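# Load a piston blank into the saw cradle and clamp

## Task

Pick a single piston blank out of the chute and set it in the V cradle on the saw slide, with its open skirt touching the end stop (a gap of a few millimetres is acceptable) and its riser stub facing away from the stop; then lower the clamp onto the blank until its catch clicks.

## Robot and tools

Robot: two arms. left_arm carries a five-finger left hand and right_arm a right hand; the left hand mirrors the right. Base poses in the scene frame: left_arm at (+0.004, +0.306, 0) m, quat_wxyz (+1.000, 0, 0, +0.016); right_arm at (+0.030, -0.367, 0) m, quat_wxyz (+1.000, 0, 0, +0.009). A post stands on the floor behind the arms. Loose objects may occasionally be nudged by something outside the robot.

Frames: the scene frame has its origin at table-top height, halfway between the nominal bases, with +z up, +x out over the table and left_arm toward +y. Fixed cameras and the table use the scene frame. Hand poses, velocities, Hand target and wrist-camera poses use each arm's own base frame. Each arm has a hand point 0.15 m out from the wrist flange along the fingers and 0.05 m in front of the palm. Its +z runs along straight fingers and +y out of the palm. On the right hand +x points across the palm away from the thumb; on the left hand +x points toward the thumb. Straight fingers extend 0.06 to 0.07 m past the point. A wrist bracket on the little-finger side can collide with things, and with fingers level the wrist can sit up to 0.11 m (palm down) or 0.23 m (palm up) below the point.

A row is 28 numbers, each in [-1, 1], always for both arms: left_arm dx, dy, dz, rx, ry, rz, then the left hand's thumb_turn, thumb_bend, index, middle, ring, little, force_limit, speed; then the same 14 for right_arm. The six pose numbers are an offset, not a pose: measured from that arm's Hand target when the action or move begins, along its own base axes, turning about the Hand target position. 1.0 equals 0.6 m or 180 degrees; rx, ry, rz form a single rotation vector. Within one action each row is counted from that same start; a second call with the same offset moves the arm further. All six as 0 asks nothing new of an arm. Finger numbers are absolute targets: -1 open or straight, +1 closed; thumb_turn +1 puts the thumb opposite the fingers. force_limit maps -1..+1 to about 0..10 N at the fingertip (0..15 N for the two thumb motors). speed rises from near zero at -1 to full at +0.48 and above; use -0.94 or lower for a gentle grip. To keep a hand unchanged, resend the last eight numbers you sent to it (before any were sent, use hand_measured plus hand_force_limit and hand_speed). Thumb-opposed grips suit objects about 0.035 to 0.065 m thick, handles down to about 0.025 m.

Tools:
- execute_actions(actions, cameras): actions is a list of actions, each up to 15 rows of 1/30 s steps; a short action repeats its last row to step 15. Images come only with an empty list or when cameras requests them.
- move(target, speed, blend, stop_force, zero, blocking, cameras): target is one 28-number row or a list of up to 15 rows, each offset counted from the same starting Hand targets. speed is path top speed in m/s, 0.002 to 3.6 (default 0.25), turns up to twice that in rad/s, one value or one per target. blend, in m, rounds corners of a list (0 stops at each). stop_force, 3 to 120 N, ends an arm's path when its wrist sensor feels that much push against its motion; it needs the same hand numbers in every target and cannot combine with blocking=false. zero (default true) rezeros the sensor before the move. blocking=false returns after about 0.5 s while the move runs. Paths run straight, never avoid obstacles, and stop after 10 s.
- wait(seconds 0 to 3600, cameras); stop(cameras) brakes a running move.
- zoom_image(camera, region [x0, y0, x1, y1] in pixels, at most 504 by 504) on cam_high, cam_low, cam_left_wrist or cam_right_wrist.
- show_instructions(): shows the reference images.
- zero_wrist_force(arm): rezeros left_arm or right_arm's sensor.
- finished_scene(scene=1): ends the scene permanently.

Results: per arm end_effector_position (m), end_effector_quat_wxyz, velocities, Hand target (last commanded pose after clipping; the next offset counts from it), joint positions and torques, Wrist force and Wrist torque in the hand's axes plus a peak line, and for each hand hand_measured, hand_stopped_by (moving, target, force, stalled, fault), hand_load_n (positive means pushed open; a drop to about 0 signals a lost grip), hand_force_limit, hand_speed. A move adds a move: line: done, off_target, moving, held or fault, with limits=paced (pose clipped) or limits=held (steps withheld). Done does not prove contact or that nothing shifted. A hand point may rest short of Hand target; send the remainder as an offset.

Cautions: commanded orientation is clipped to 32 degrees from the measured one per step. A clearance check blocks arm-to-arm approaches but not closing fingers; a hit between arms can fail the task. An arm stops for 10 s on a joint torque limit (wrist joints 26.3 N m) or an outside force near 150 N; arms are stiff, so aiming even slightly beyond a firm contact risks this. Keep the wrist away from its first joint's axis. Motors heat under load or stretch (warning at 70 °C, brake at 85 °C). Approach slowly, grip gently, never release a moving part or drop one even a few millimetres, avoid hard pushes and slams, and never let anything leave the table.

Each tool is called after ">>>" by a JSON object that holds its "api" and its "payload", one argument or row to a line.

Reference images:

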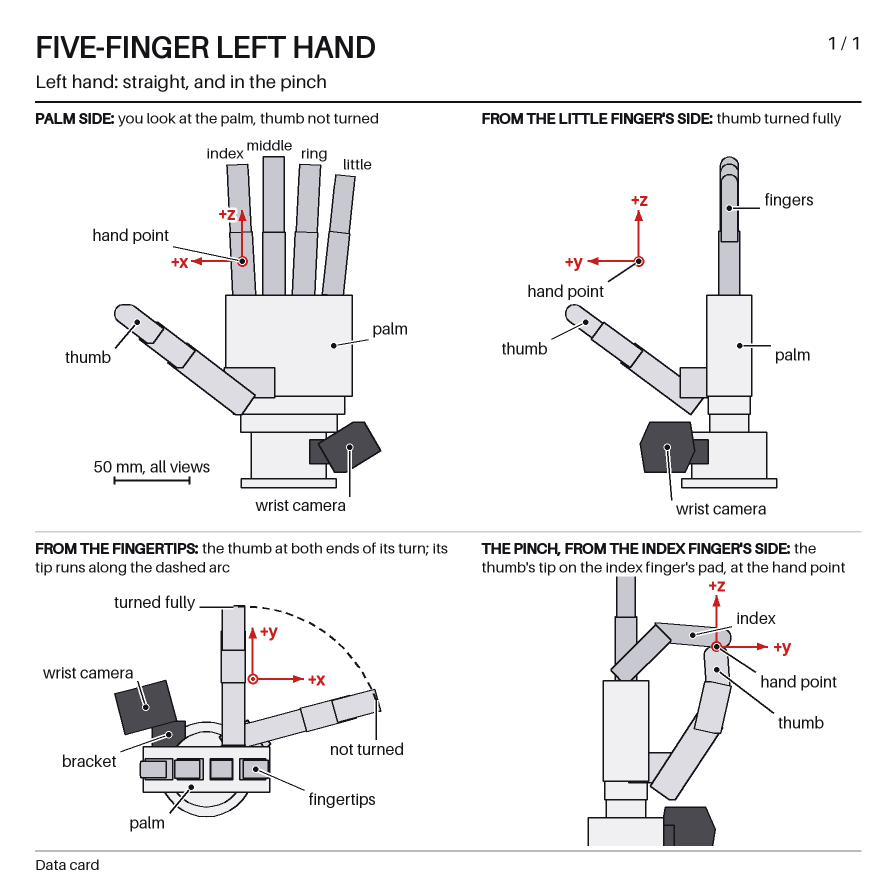

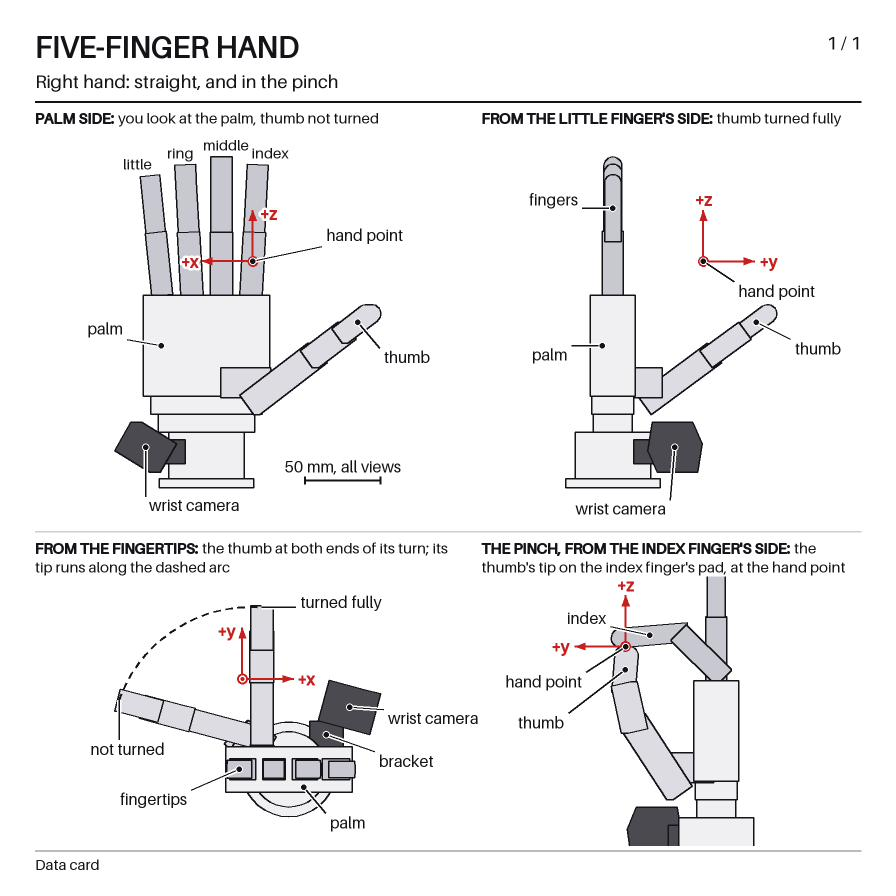

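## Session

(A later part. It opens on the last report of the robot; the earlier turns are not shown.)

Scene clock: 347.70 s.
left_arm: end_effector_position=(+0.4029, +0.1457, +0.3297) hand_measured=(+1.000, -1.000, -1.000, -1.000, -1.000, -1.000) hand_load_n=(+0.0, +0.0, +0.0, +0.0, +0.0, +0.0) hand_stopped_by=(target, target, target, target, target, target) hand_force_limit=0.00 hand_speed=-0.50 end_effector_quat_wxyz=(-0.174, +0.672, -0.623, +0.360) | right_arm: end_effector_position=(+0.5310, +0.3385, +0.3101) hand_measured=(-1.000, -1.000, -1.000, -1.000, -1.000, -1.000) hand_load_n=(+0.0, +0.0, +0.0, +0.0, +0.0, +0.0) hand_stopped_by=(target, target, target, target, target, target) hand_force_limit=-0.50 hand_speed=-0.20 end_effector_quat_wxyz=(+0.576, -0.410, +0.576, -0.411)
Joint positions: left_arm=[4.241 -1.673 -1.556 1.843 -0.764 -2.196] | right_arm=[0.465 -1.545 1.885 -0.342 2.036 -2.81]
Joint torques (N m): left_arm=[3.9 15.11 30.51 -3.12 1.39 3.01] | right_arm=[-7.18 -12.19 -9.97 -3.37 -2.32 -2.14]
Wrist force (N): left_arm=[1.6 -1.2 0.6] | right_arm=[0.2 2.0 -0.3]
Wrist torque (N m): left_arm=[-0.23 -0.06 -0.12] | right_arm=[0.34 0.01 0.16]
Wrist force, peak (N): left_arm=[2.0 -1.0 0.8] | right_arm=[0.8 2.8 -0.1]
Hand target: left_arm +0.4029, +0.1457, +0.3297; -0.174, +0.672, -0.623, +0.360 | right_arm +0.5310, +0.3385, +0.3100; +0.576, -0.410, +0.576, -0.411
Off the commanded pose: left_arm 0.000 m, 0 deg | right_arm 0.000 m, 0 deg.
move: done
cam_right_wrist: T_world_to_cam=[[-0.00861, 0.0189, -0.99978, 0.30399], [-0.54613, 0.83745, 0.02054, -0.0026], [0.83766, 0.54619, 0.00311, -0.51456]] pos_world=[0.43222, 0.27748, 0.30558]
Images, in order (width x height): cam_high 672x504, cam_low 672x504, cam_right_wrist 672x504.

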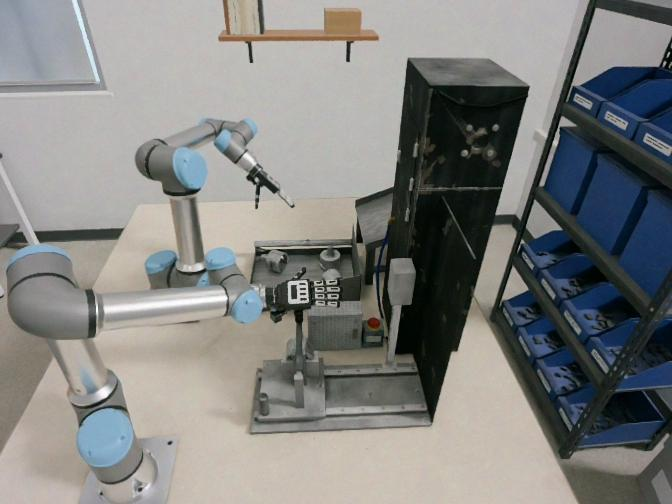

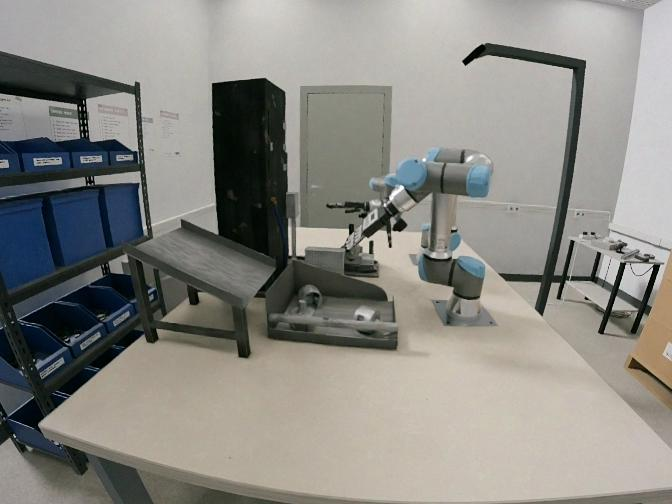

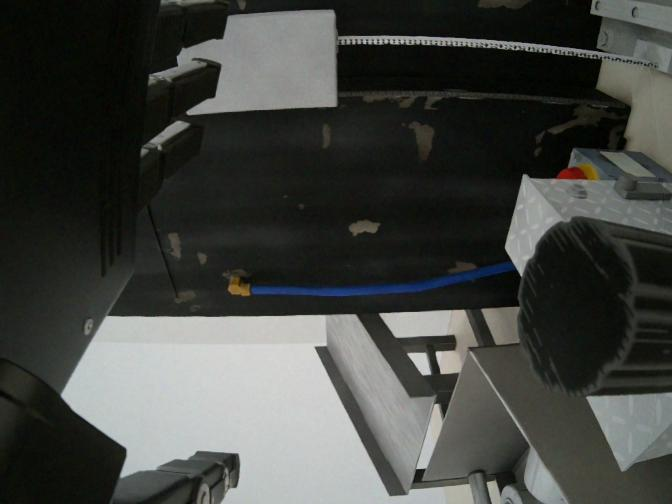

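>>> {"api": "move", "payload": {
  "target": [0,0,0,0,0,0,1,-1,-1,-1,-1,-1,0.0,-0.5,0.0083,0.0326,-0.0945,0,0,0,-1,-1,-1,-1,-1,-1,-0.5,-0.2],
  "speed": 0.06,
  "stop_force": 4,
  "cameras": ["cam_low","cam_high"]
}}

>>> {"api": "zoom_image", "payload": {
  "camera": "cam_low",
  "region": [310, 180, 390, 260]
}}

>>> {"api": "zoom_image", "payload": {
  "camera": "cam_high",
  "region": [250, 260, 350, 360]
}}

Scene clock: 351.27 s.
left_arm: end_effector_position=(+0.4029, +0.1457, +0.3297) hand_measured=(+1.000, -1.000, -1.000, -1.000, -1.000, -1.000) hand_load_n=(+0.0, +0.0, +0.0, +0.0, +0.0, +0.0) hand_stopped_by=(target, target, target, target, target, target) hand_force_limit=0.00 hand_speed=-0.50 end_effector_quat_wxyz=(-0.174, +0.672, -0.623, +0.360) | right_arm: end_effector_position=(+0.5360, +0.3581, +0.2533) hand_measured=(-1.000, -1.000, -1.000, -1.000, -1.000, -1.000) hand_load_n=(+0.0, +0.0, -0.5, +0.0, +0.0, +0.0) hand_stopped_by=(target, target, target, target, target, target) hand_force_limit=-0.50 hand_speed=-0.20 end_effector_quat_wxyz=(+0.576, -0.410, +0.576, -0.411)
Joint positions: left_arm=[4.241 -1.673 -1.556 1.843 -0.764 -2.196] | right_arm=[0.503 -1.445 1.935 -0.491 2.075 -2.81]
Joint torques (N m): left_arm=[4.17 15.1 29.85 -3.23 1.25 3.14] | right_arm=[8.07 -13.49 -7.92 -3.58 2.82 -2.26]
Wrist force (N): left_arm=[1.6 -1.0 0.6] | right_arm=[0.3 2.1 -0.6]
Wrist torque (N m): left_arm=[-0.21 -0.07 -0.12] | right_arm=[0.39 0.02 0.16]
Wrist force, peak (N): left_arm=[2.1 -1.0 0.6] | right_arm=[0.4 2.4 -0.7]
Hand target: left_arm +0.4029, +0.1457, +0.3297; -0.174, +0.672, -0.623, +0.360 | right_arm +0.5360, +0.3581, +0.2533; +0.576, -0.410, +0.576, -0.411
Off the commanded pose: left_arm 0.000 m, 0 deg | right_arm 0.000 m, 0 deg.
move: done
Images, in order (width x height): cam_high 672x504, cam_low 672x504.

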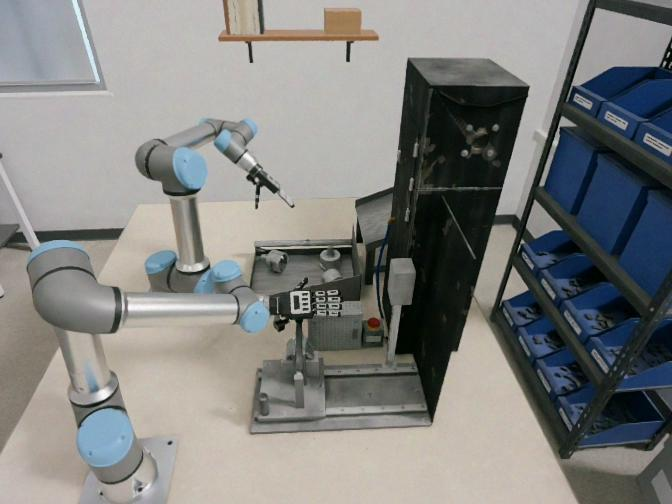

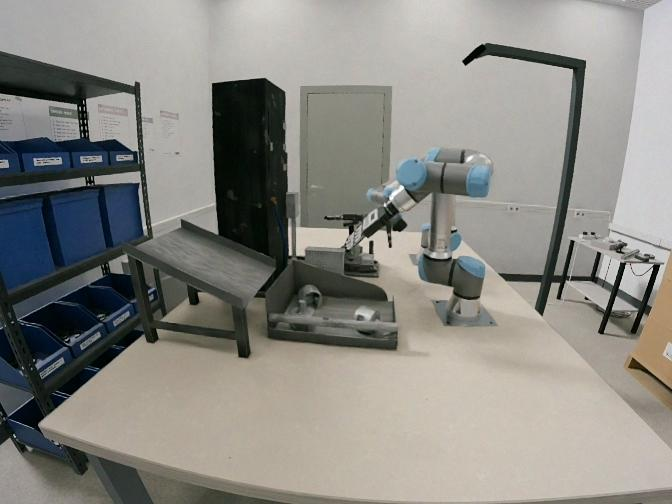

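Scaled by 6.300 from the camera's image (finer frame: 960x720).

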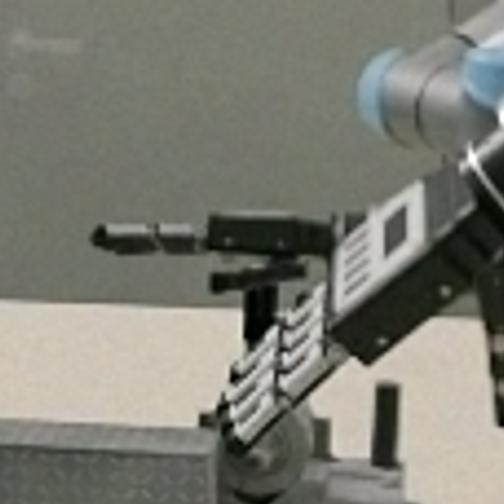

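Scaled by 5.040 from the camera's image (finer frame: 960x720).

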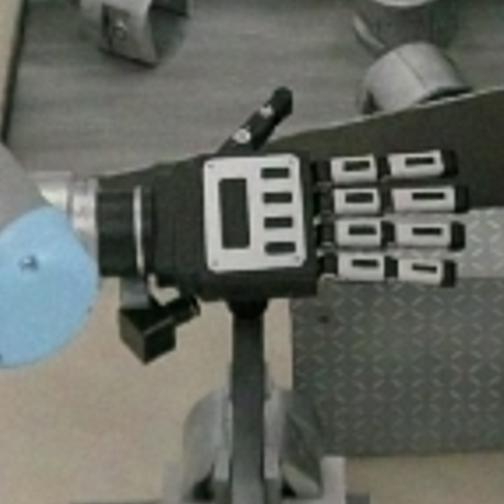

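>>> {"api": "move", "payload": {
  "target": [0,0,0,0,0,0,1,-1,-1,-1,-1,-1,0.0,-0.5,0.0,0.0109,-0.0315,0,0,0,-1,-1,-1,-1,-1,-1,-0.5,-0.2],
  "speed": 0.02,
  "stop_force": 6,
  "cameras": []
}}

Scene clock: 353.90 s.
left_arm: end_effector_position=(+0.4029, +0.1457, +0.3297) hand_measured=(+1.000, -1.000, -1.000, -1.000, -1.000, -1.000) hand_load_n=(+0.0, +0.0, +0.0, +0.0, +0.0, +0.0) hand_stopped_by=(target, target, target, target, target, target) hand_force_limit=0.00 hand_speed=-0.50 end_effector_quat_wxyz=(-0.174, +0.672, -0.623, +0.360) | right_arm: end_effector_position=(+0.5360, +0.3647, +0.2344) hand_measured=(-1.000, -1.000, -1.000, -1.000, -1.000, -1.000) hand_load_n=(+0.0, +0.0, +0.0, +0.0, +0.0, +0.0) hand_stopped_by=(target, target, target, target, target, target) hand_force_limit=-0.50 hand_speed=-0.20 end_effector_quat_wxyz=(+0.576, -0.410, +0.576, -0.411)
Joint positions: left_arm=[4.241 -1.673 -1.556 1.843 -0.764 -2.196] | right_arm=[0.517 -1.41 1.949 -0.54 2.089 -2.81]
Joint torques (N m): left_arm=[3.95 15.32 30.13 -3.18 1.3 3.04] | right_arm=[8.24 -14.48 -7.37 -3.6 2.79 -1.36]
Wrist force (N): left_arm=[1.7 -1.2 0.8] | right_arm=[0.0 0.8 -0.6]
Wrist torque (N m): left_arm=[-0.26 -0.09 -0.10] | right_arm=[0.28 0.05 0.08]
Wrist force, peak (N): left_arm=[1.8 -1.2 1.1] | right_arm=[0.3 2.2 -0.8]
Hand target: left_arm +0.4029, +0.1457, +0.3297; -0.174, +0.672, -0.623, +0.360 | right_arm +0.5360, +0.3646, +0.2344; +0.576, -0.410, +0.576, -0.411
Off the commanded pose: left_arm 0.000 m, 0 deg | right_arm 0.000 m, 0 deg.
move: done

>>> {"api": "move", "payload": {
  "target": [0,0,0,0,0,0,1,-1,-1,-1,-1,-1,0.0,-0.5,0.0,0.0163,-0.0473,0,0,0,-1,-1,-1,-1,-1,-1,-0.5,-0.2],
  "speed": 0.005,
  "stop_force": 30,
  "cameras": ["cam_high","cam_low"]
}}

>>> {"api": "zoom_image", "payload": {
  "camera": "cam_high",
  "region": [250, 280, 350, 380]
}}

Scene clock: 358.17 s.
left_arm: end_effector_position=(+0.4029, +0.1457, +0.3297) hand_measured=(+1.000, -1.000, -1.000, -1.000, -1.000, -1.000) hand_load_n=(+0.0, +0.0, +0.0, +0.0, +0.0, +0.0) hand_stopped_by=(target, target, target, target, target, target) hand_force_limit=0.00 hand_speed=-0.50 end_effector_quat_wxyz=(-0.174, +0.672, -0.623, +0.360) | right_arm: end_effector_position=(+0.5361, +0.3683, +0.2239) hand_measured=(-1.000, -1.000, -1.000, -1.000, -1.000, -1.000) hand_load_n=(+0.0, +0.0, +0.0, +0.0, +0.0, +0.0) hand_stopped_by=(target, target, target, target, target, target) hand_force_limit=-0.50 hand_speed=-0.20 end_effector_quat_wxyz=(+0.576, -0.410, +0.575, -0.411)
Joint positions: left_arm=[4.241 -1.673 -1.556 1.843 -0.764 -2.196] | right_arm=[0.525 -1.39 1.956 -0.568 2.097 -2.81]
Joint torques (N m): left_arm=[3.75 14.98 29.69 -3.21 1.27 3.08] | right_arm=[-4 -20.79 -16.43 4.35 -3.99 -1.31]
Wrist force (N): left_arm=[1.5 -1.1 0.5] | right_arm=[1.2 -28.1 -2.5]
Wrist torque (N m): left_arm=[-0.23 -0.06 -0.12] | right_arm=[-1.87 0.04 -0.99]
Wrist force, peak (N): left_arm=[2.0 -1.2 0.6] | right_arm=[2.1 -35.9 -4.8]
Hand target: left_arm +0.4029, +0.1457, +0.3297; -0.174, +0.672, -0.623, +0.360 | right_arm +0.5361, +0.3683, +0.2240; +0.576, -0.410, +0.575, -0.411 (not the last commanded pose)
Off the commanded pose: left_arm 0.000 m, 0 deg | right_arm 0.019 m, 0 deg.
move: contact (right_arm)

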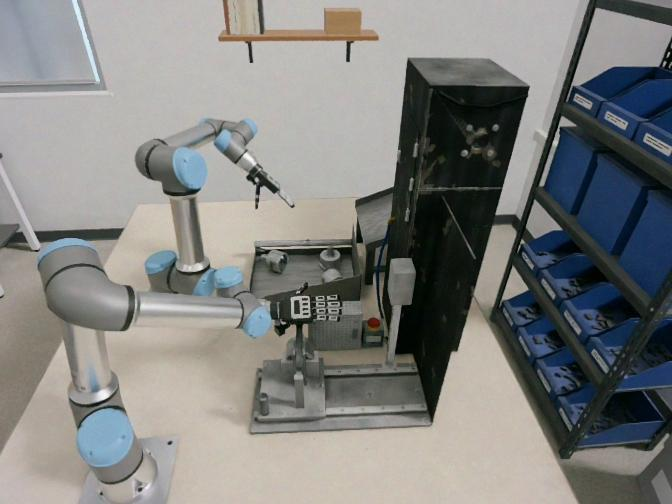

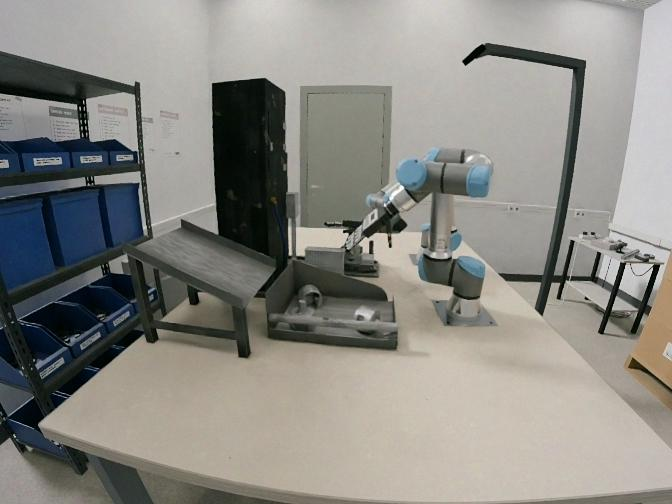

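Scaled by 5.040 from the camera's image (finer frame: 960x720).

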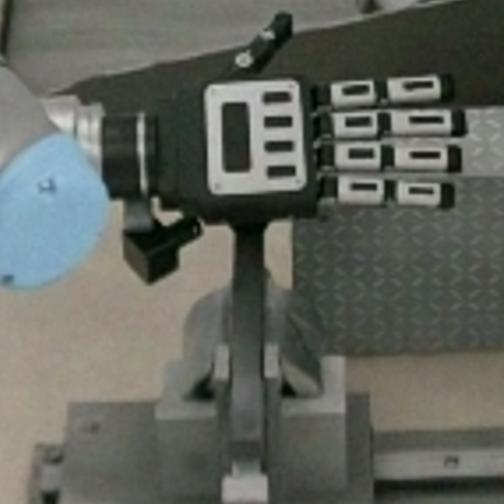

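>>> {"api": "move", "payload": {
  "target": [0,0,0,0,0,0,1,-1,-1,-1,-1,-1,0.0,-0.5,0.0,0.0109,-0.0315,0,0,0,-1,-1,-1,-1,-1,-1,-0.5,-0.2],
  "speed": 0.004,
  "stop_force": 20,
  "cameras": ["cam_high","cam_low","cam_right_wrist"]
}}

>>> {"api": "zoom_image", "payload": {
  "camera": "cam_high",
  "region": [250, 280, 350, 380]
}}

>>> {"api": "zoom_image", "payload": {
  "camera": "cam_low",
  "region": [310, 180, 390, 260]
}}

Scene clock: 360.37 s.
left_arm: end_effector_position=(+0.4029, +0.1457, +0.3297) hand_measured=(+1.000, -1.000, -1.000, -1.000, -1.000, -1.000) hand_load_n=(+0.0, +0.0, +0.0, +0.0, +0.0, +0.0) hand_stopped_by=(target, target, target, target, target, target) hand_force_limit=0.00 hand_speed=-0.50 end_effector_quat_wxyz=(-0.174, +0.672, -0.623, +0.360) | right_arm: end_effector_position=(+0.5362, +0.3685, +0.2236) hand_measured=(-1.000, -1.000, -1.000, -1.000, -1.000, -1.000) hand_load_n=(-0.5, +0.0, +0.0, +0.0, +0.0, +0.0) hand_stopped_by=(target, target, target, target, target, target) hand_force_limit=-0.50 hand_speed=-0.20 end_effector_quat_wxyz=(+0.576, -0.410, +0.575, -0.411)
Joint positions: left_arm=[4.241 -1.673 -1.556 1.843 -0.764 -2.196] | right_arm=[0.526 -1.389 1.956 -0.57 2.097 -2.81]
Joint torques (N m): left_arm=[3.32 15.49 29.49 -3.16 1.28 2.91] | right_arm=[-1.35 -11.42 -10.65 5.73 -5.66 -1.01]
Wrist force (N): left_arm=[1.6 -1.1 0.6] | right_arm=[2.9 -47.1 -5.2]
Wrist torque (N m): left_arm=[-0.23 -0.07 -0.11] | right_arm=[-3.13 0.02 -1.67]
Wrist force, peak (N): left_arm=[1.9 -1.4 0.7] | right_arm=[3.6 -54.3 -6.6]
Hand target: left_arm +0.4029, +0.1457, +0.3297; -0.174, +0.672, -0.623, +0.360 | right_arm +0.5362, +0.3685, +0.2236; +0.576, -0.410, +0.575, -0.411 (not the last commanded pose)
Off the commanded pose: left_arm 0.000 m, 0 deg | right_arm 0.020 m, 0 deg.
move: contact (right_arm)
cam_right_wrist: T_world_to_cam=[[-0.00772, 0.01938, -0.99978, 0.21635], [-0.54596, 0.83756, 0.02045, -0.0232], [0.83778, 0.546, 0.00412, -0.53524]] pos_world=[0.43742, 0.30748, 0.21898]

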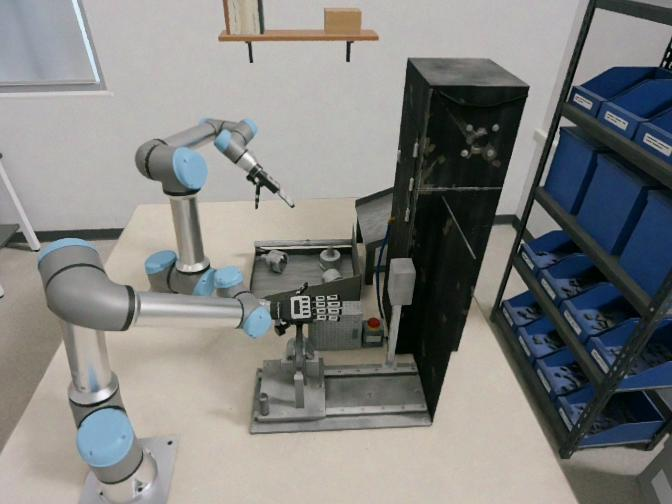

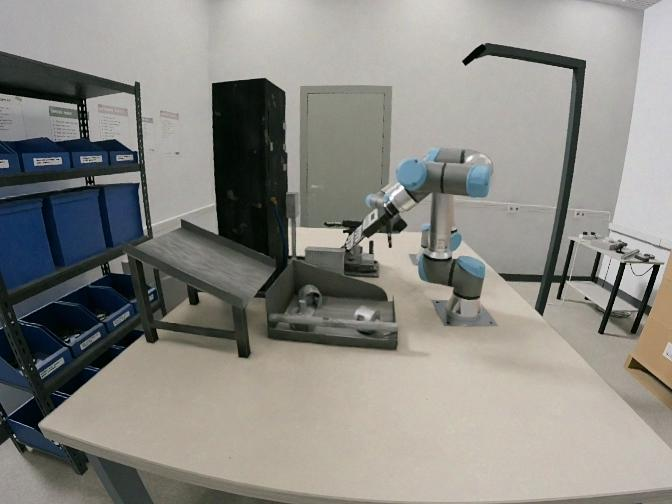

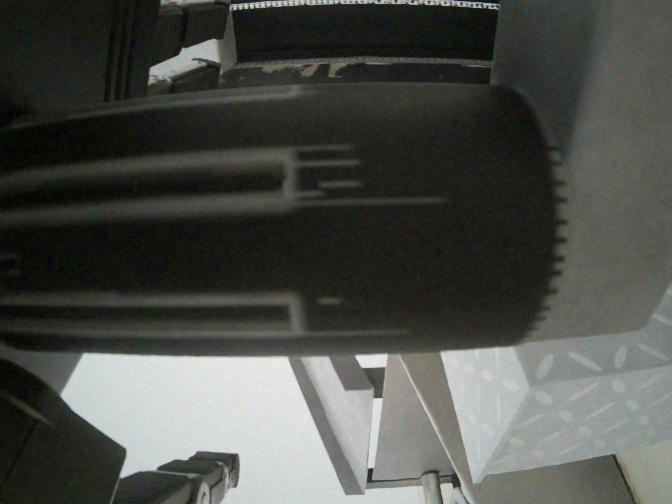

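Scaled by 5.040 from the camera's image (finer frame: 960x720).

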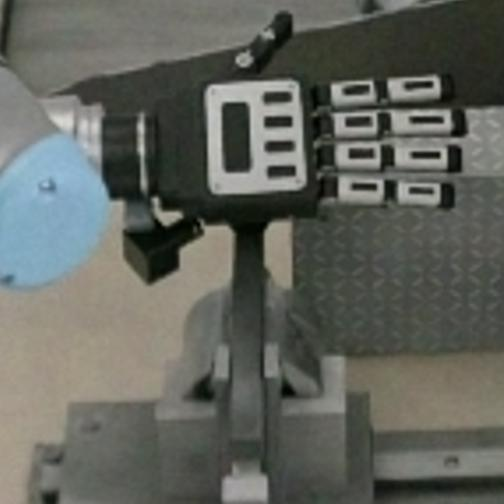

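Scaled by 6.300 from the camera's image (finer frame: 960x720).

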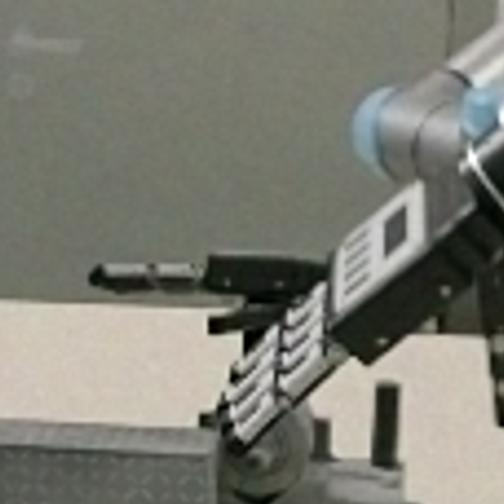

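>>> {"api": "move", "payload": {
  "target": [
    [0,0,0,0,0,0,1,-1,-1,-1,-1,-1,0.0,-0.5,0.0,-0.054,0.1575,0,0,0,-1,-1,-1,-1,-1,-1,-0.5,-0.2],
    [0,0,0,0,0,0,1,-1,-1,-1,-1,-1,0.0,-0.5,-0.15,-0.1,0.25,-0.25,0,0,-1,-1,-1,-1,-1,-1,-0.5,-0.2],
    [0,0,0,0,0,0,1,-1,-1,-1,-1,-1,0.0,-0.5,-0.355,-0.36,0.1,-0.582,0,0,1,-1,-1,-1,-1,-1,-0.5,-0.2]
  ],
  "speed": [0.08,0.15,0.15],
  "blend": 0.02,
  "cameras": ["cam_high","cam_low","cam_right_wrist"]
}}

>>> {"api": "zoom_image", "payload": {
  "camera": "cam_right_wrist",
  "region": [140, 150, 380, 390]
}}

>>> {"api": "zoom_image", "payload": {
  "camera": "cam_high",
  "region": [260, 310, 340, 390]
}}

Scene clock: 371.20 s.
left_arm: end_effector_position=(+0.4029, +0.1457, +0.3297) hand_measured=(+1.000, -1.000, -1.000, -1.000, -1.000, -1.000) hand_load_n=(+0.0, +0.0, +0.0, +0.0, +0.0, +0.0) hand_stopped_by=(target, target, target, target, target, target) hand_force_limit=0.00 hand_speed=-0.50 end_effector_quat_wxyz=(-0.174, +0.672, -0.623, +0.360) | right_arm: end_effector_position=(+0.3232, +0.1525, +0.2836) hand_measured=(+1.000, -1.000, -1.000, -1.000, -1.000, -1.000) hand_load_n=(+0.0, +0.0, +0.0, +0.0, +0.0, +0.0) hand_stopped_by=(target, target, target, target, target, target) hand_force_limit=-0.50 hand_speed=-0.20 end_effector_quat_wxyz=(-0.027, +0.707, -0.026, +0.707)
Joint positions: left_arm=[4.241 -1.673 -1.556 1.843 -0.764 -2.196] | right_arm=[0.592 -2.049 2.363 -0.315 2.161 -4.638]
Joint torques (N m): left_arm=[2.35 14.81 30.03 -3.15 1.05 3.08] | right_arm=[-7.63 -9.61 -12.22 -3.36 -2.07 -2]
Wrist force (N): left_arm=[1.9 -1.1 0.8] | right_arm=[0.5 -0.4 1.5]
Wrist torque (N m): left_arm=[-0.24 -0.11 -0.10] | right_arm=[-0.14 -0.07 0.21]
Wrist force, peak (N): left_arm=[2.2 -1.0 0.5] | right_arm=[2.7 -47.5 -5.4]
Hand target: left_arm +0.4029, +0.1457, +0.3297; -0.174, +0.672, -0.623, +0.360 | right_arm +0.3232, +0.1525, +0.2836; -0.027, +0.707, -0.026, +0.707
Off the commanded pose: left_arm 0.000 m, 0 deg | right_arm 0.000 m, 0 deg.
move: done
cam_right_wrist: T_world_to_cam=[[-0.00767, -0.97174, 0.23594, 0.07948], [-0.54599, -0.1936, -0.81512, 0.43447], [0.83776, -0.13508, -0.52907, 0.016]] pos_world=[0.22442, 0.16351, 0.34386]

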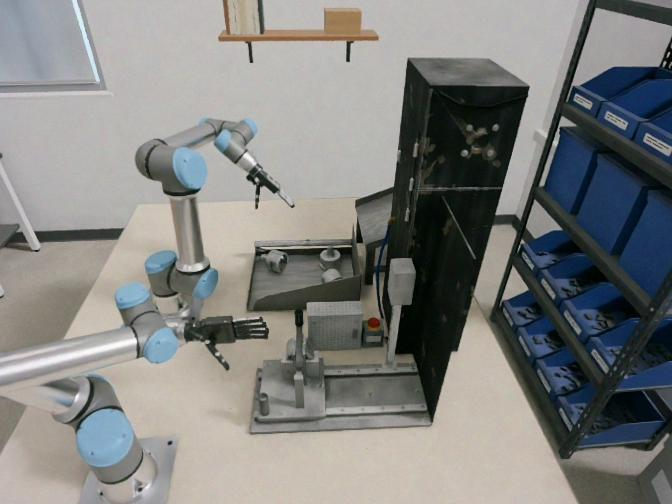

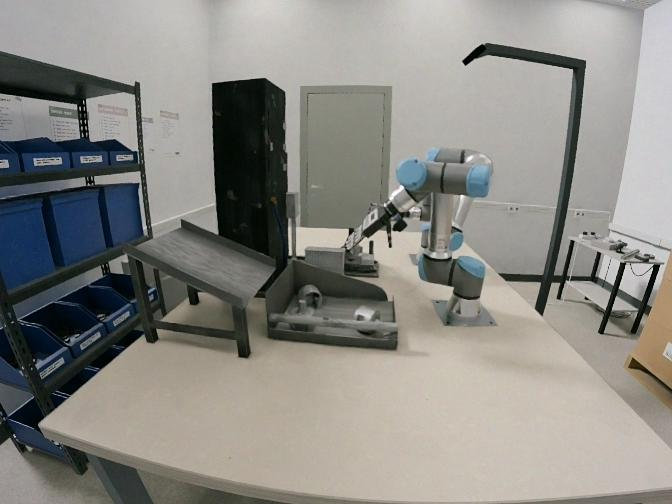

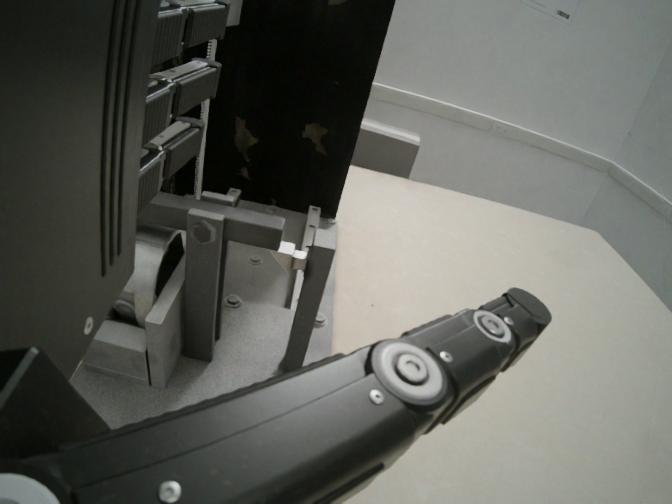

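Scaled by 2.100 from the camera's image (finer frame: 960x720).

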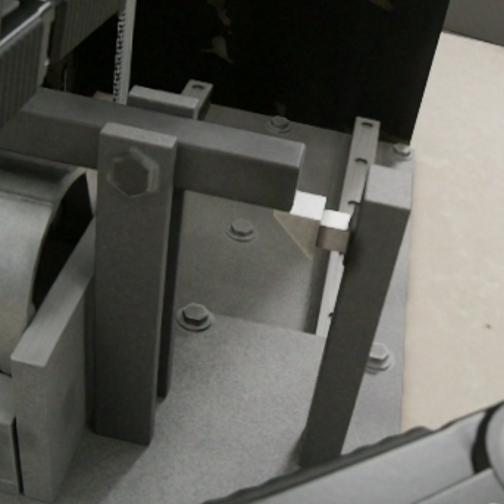

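Scaled by 6.300 from the camera's image (finer frame: 960x720).

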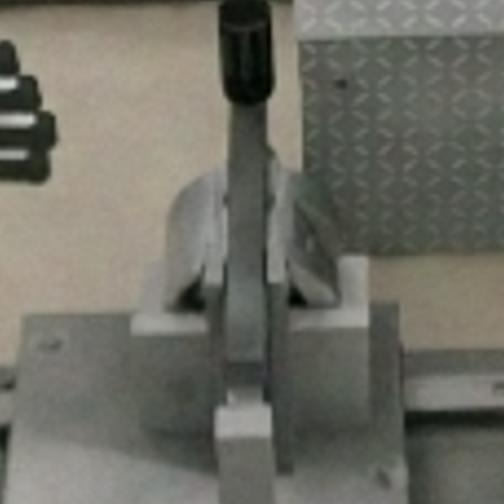

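>>> {"api": "finished_scene", "payload": {

}}

The scene is finished: the task was done.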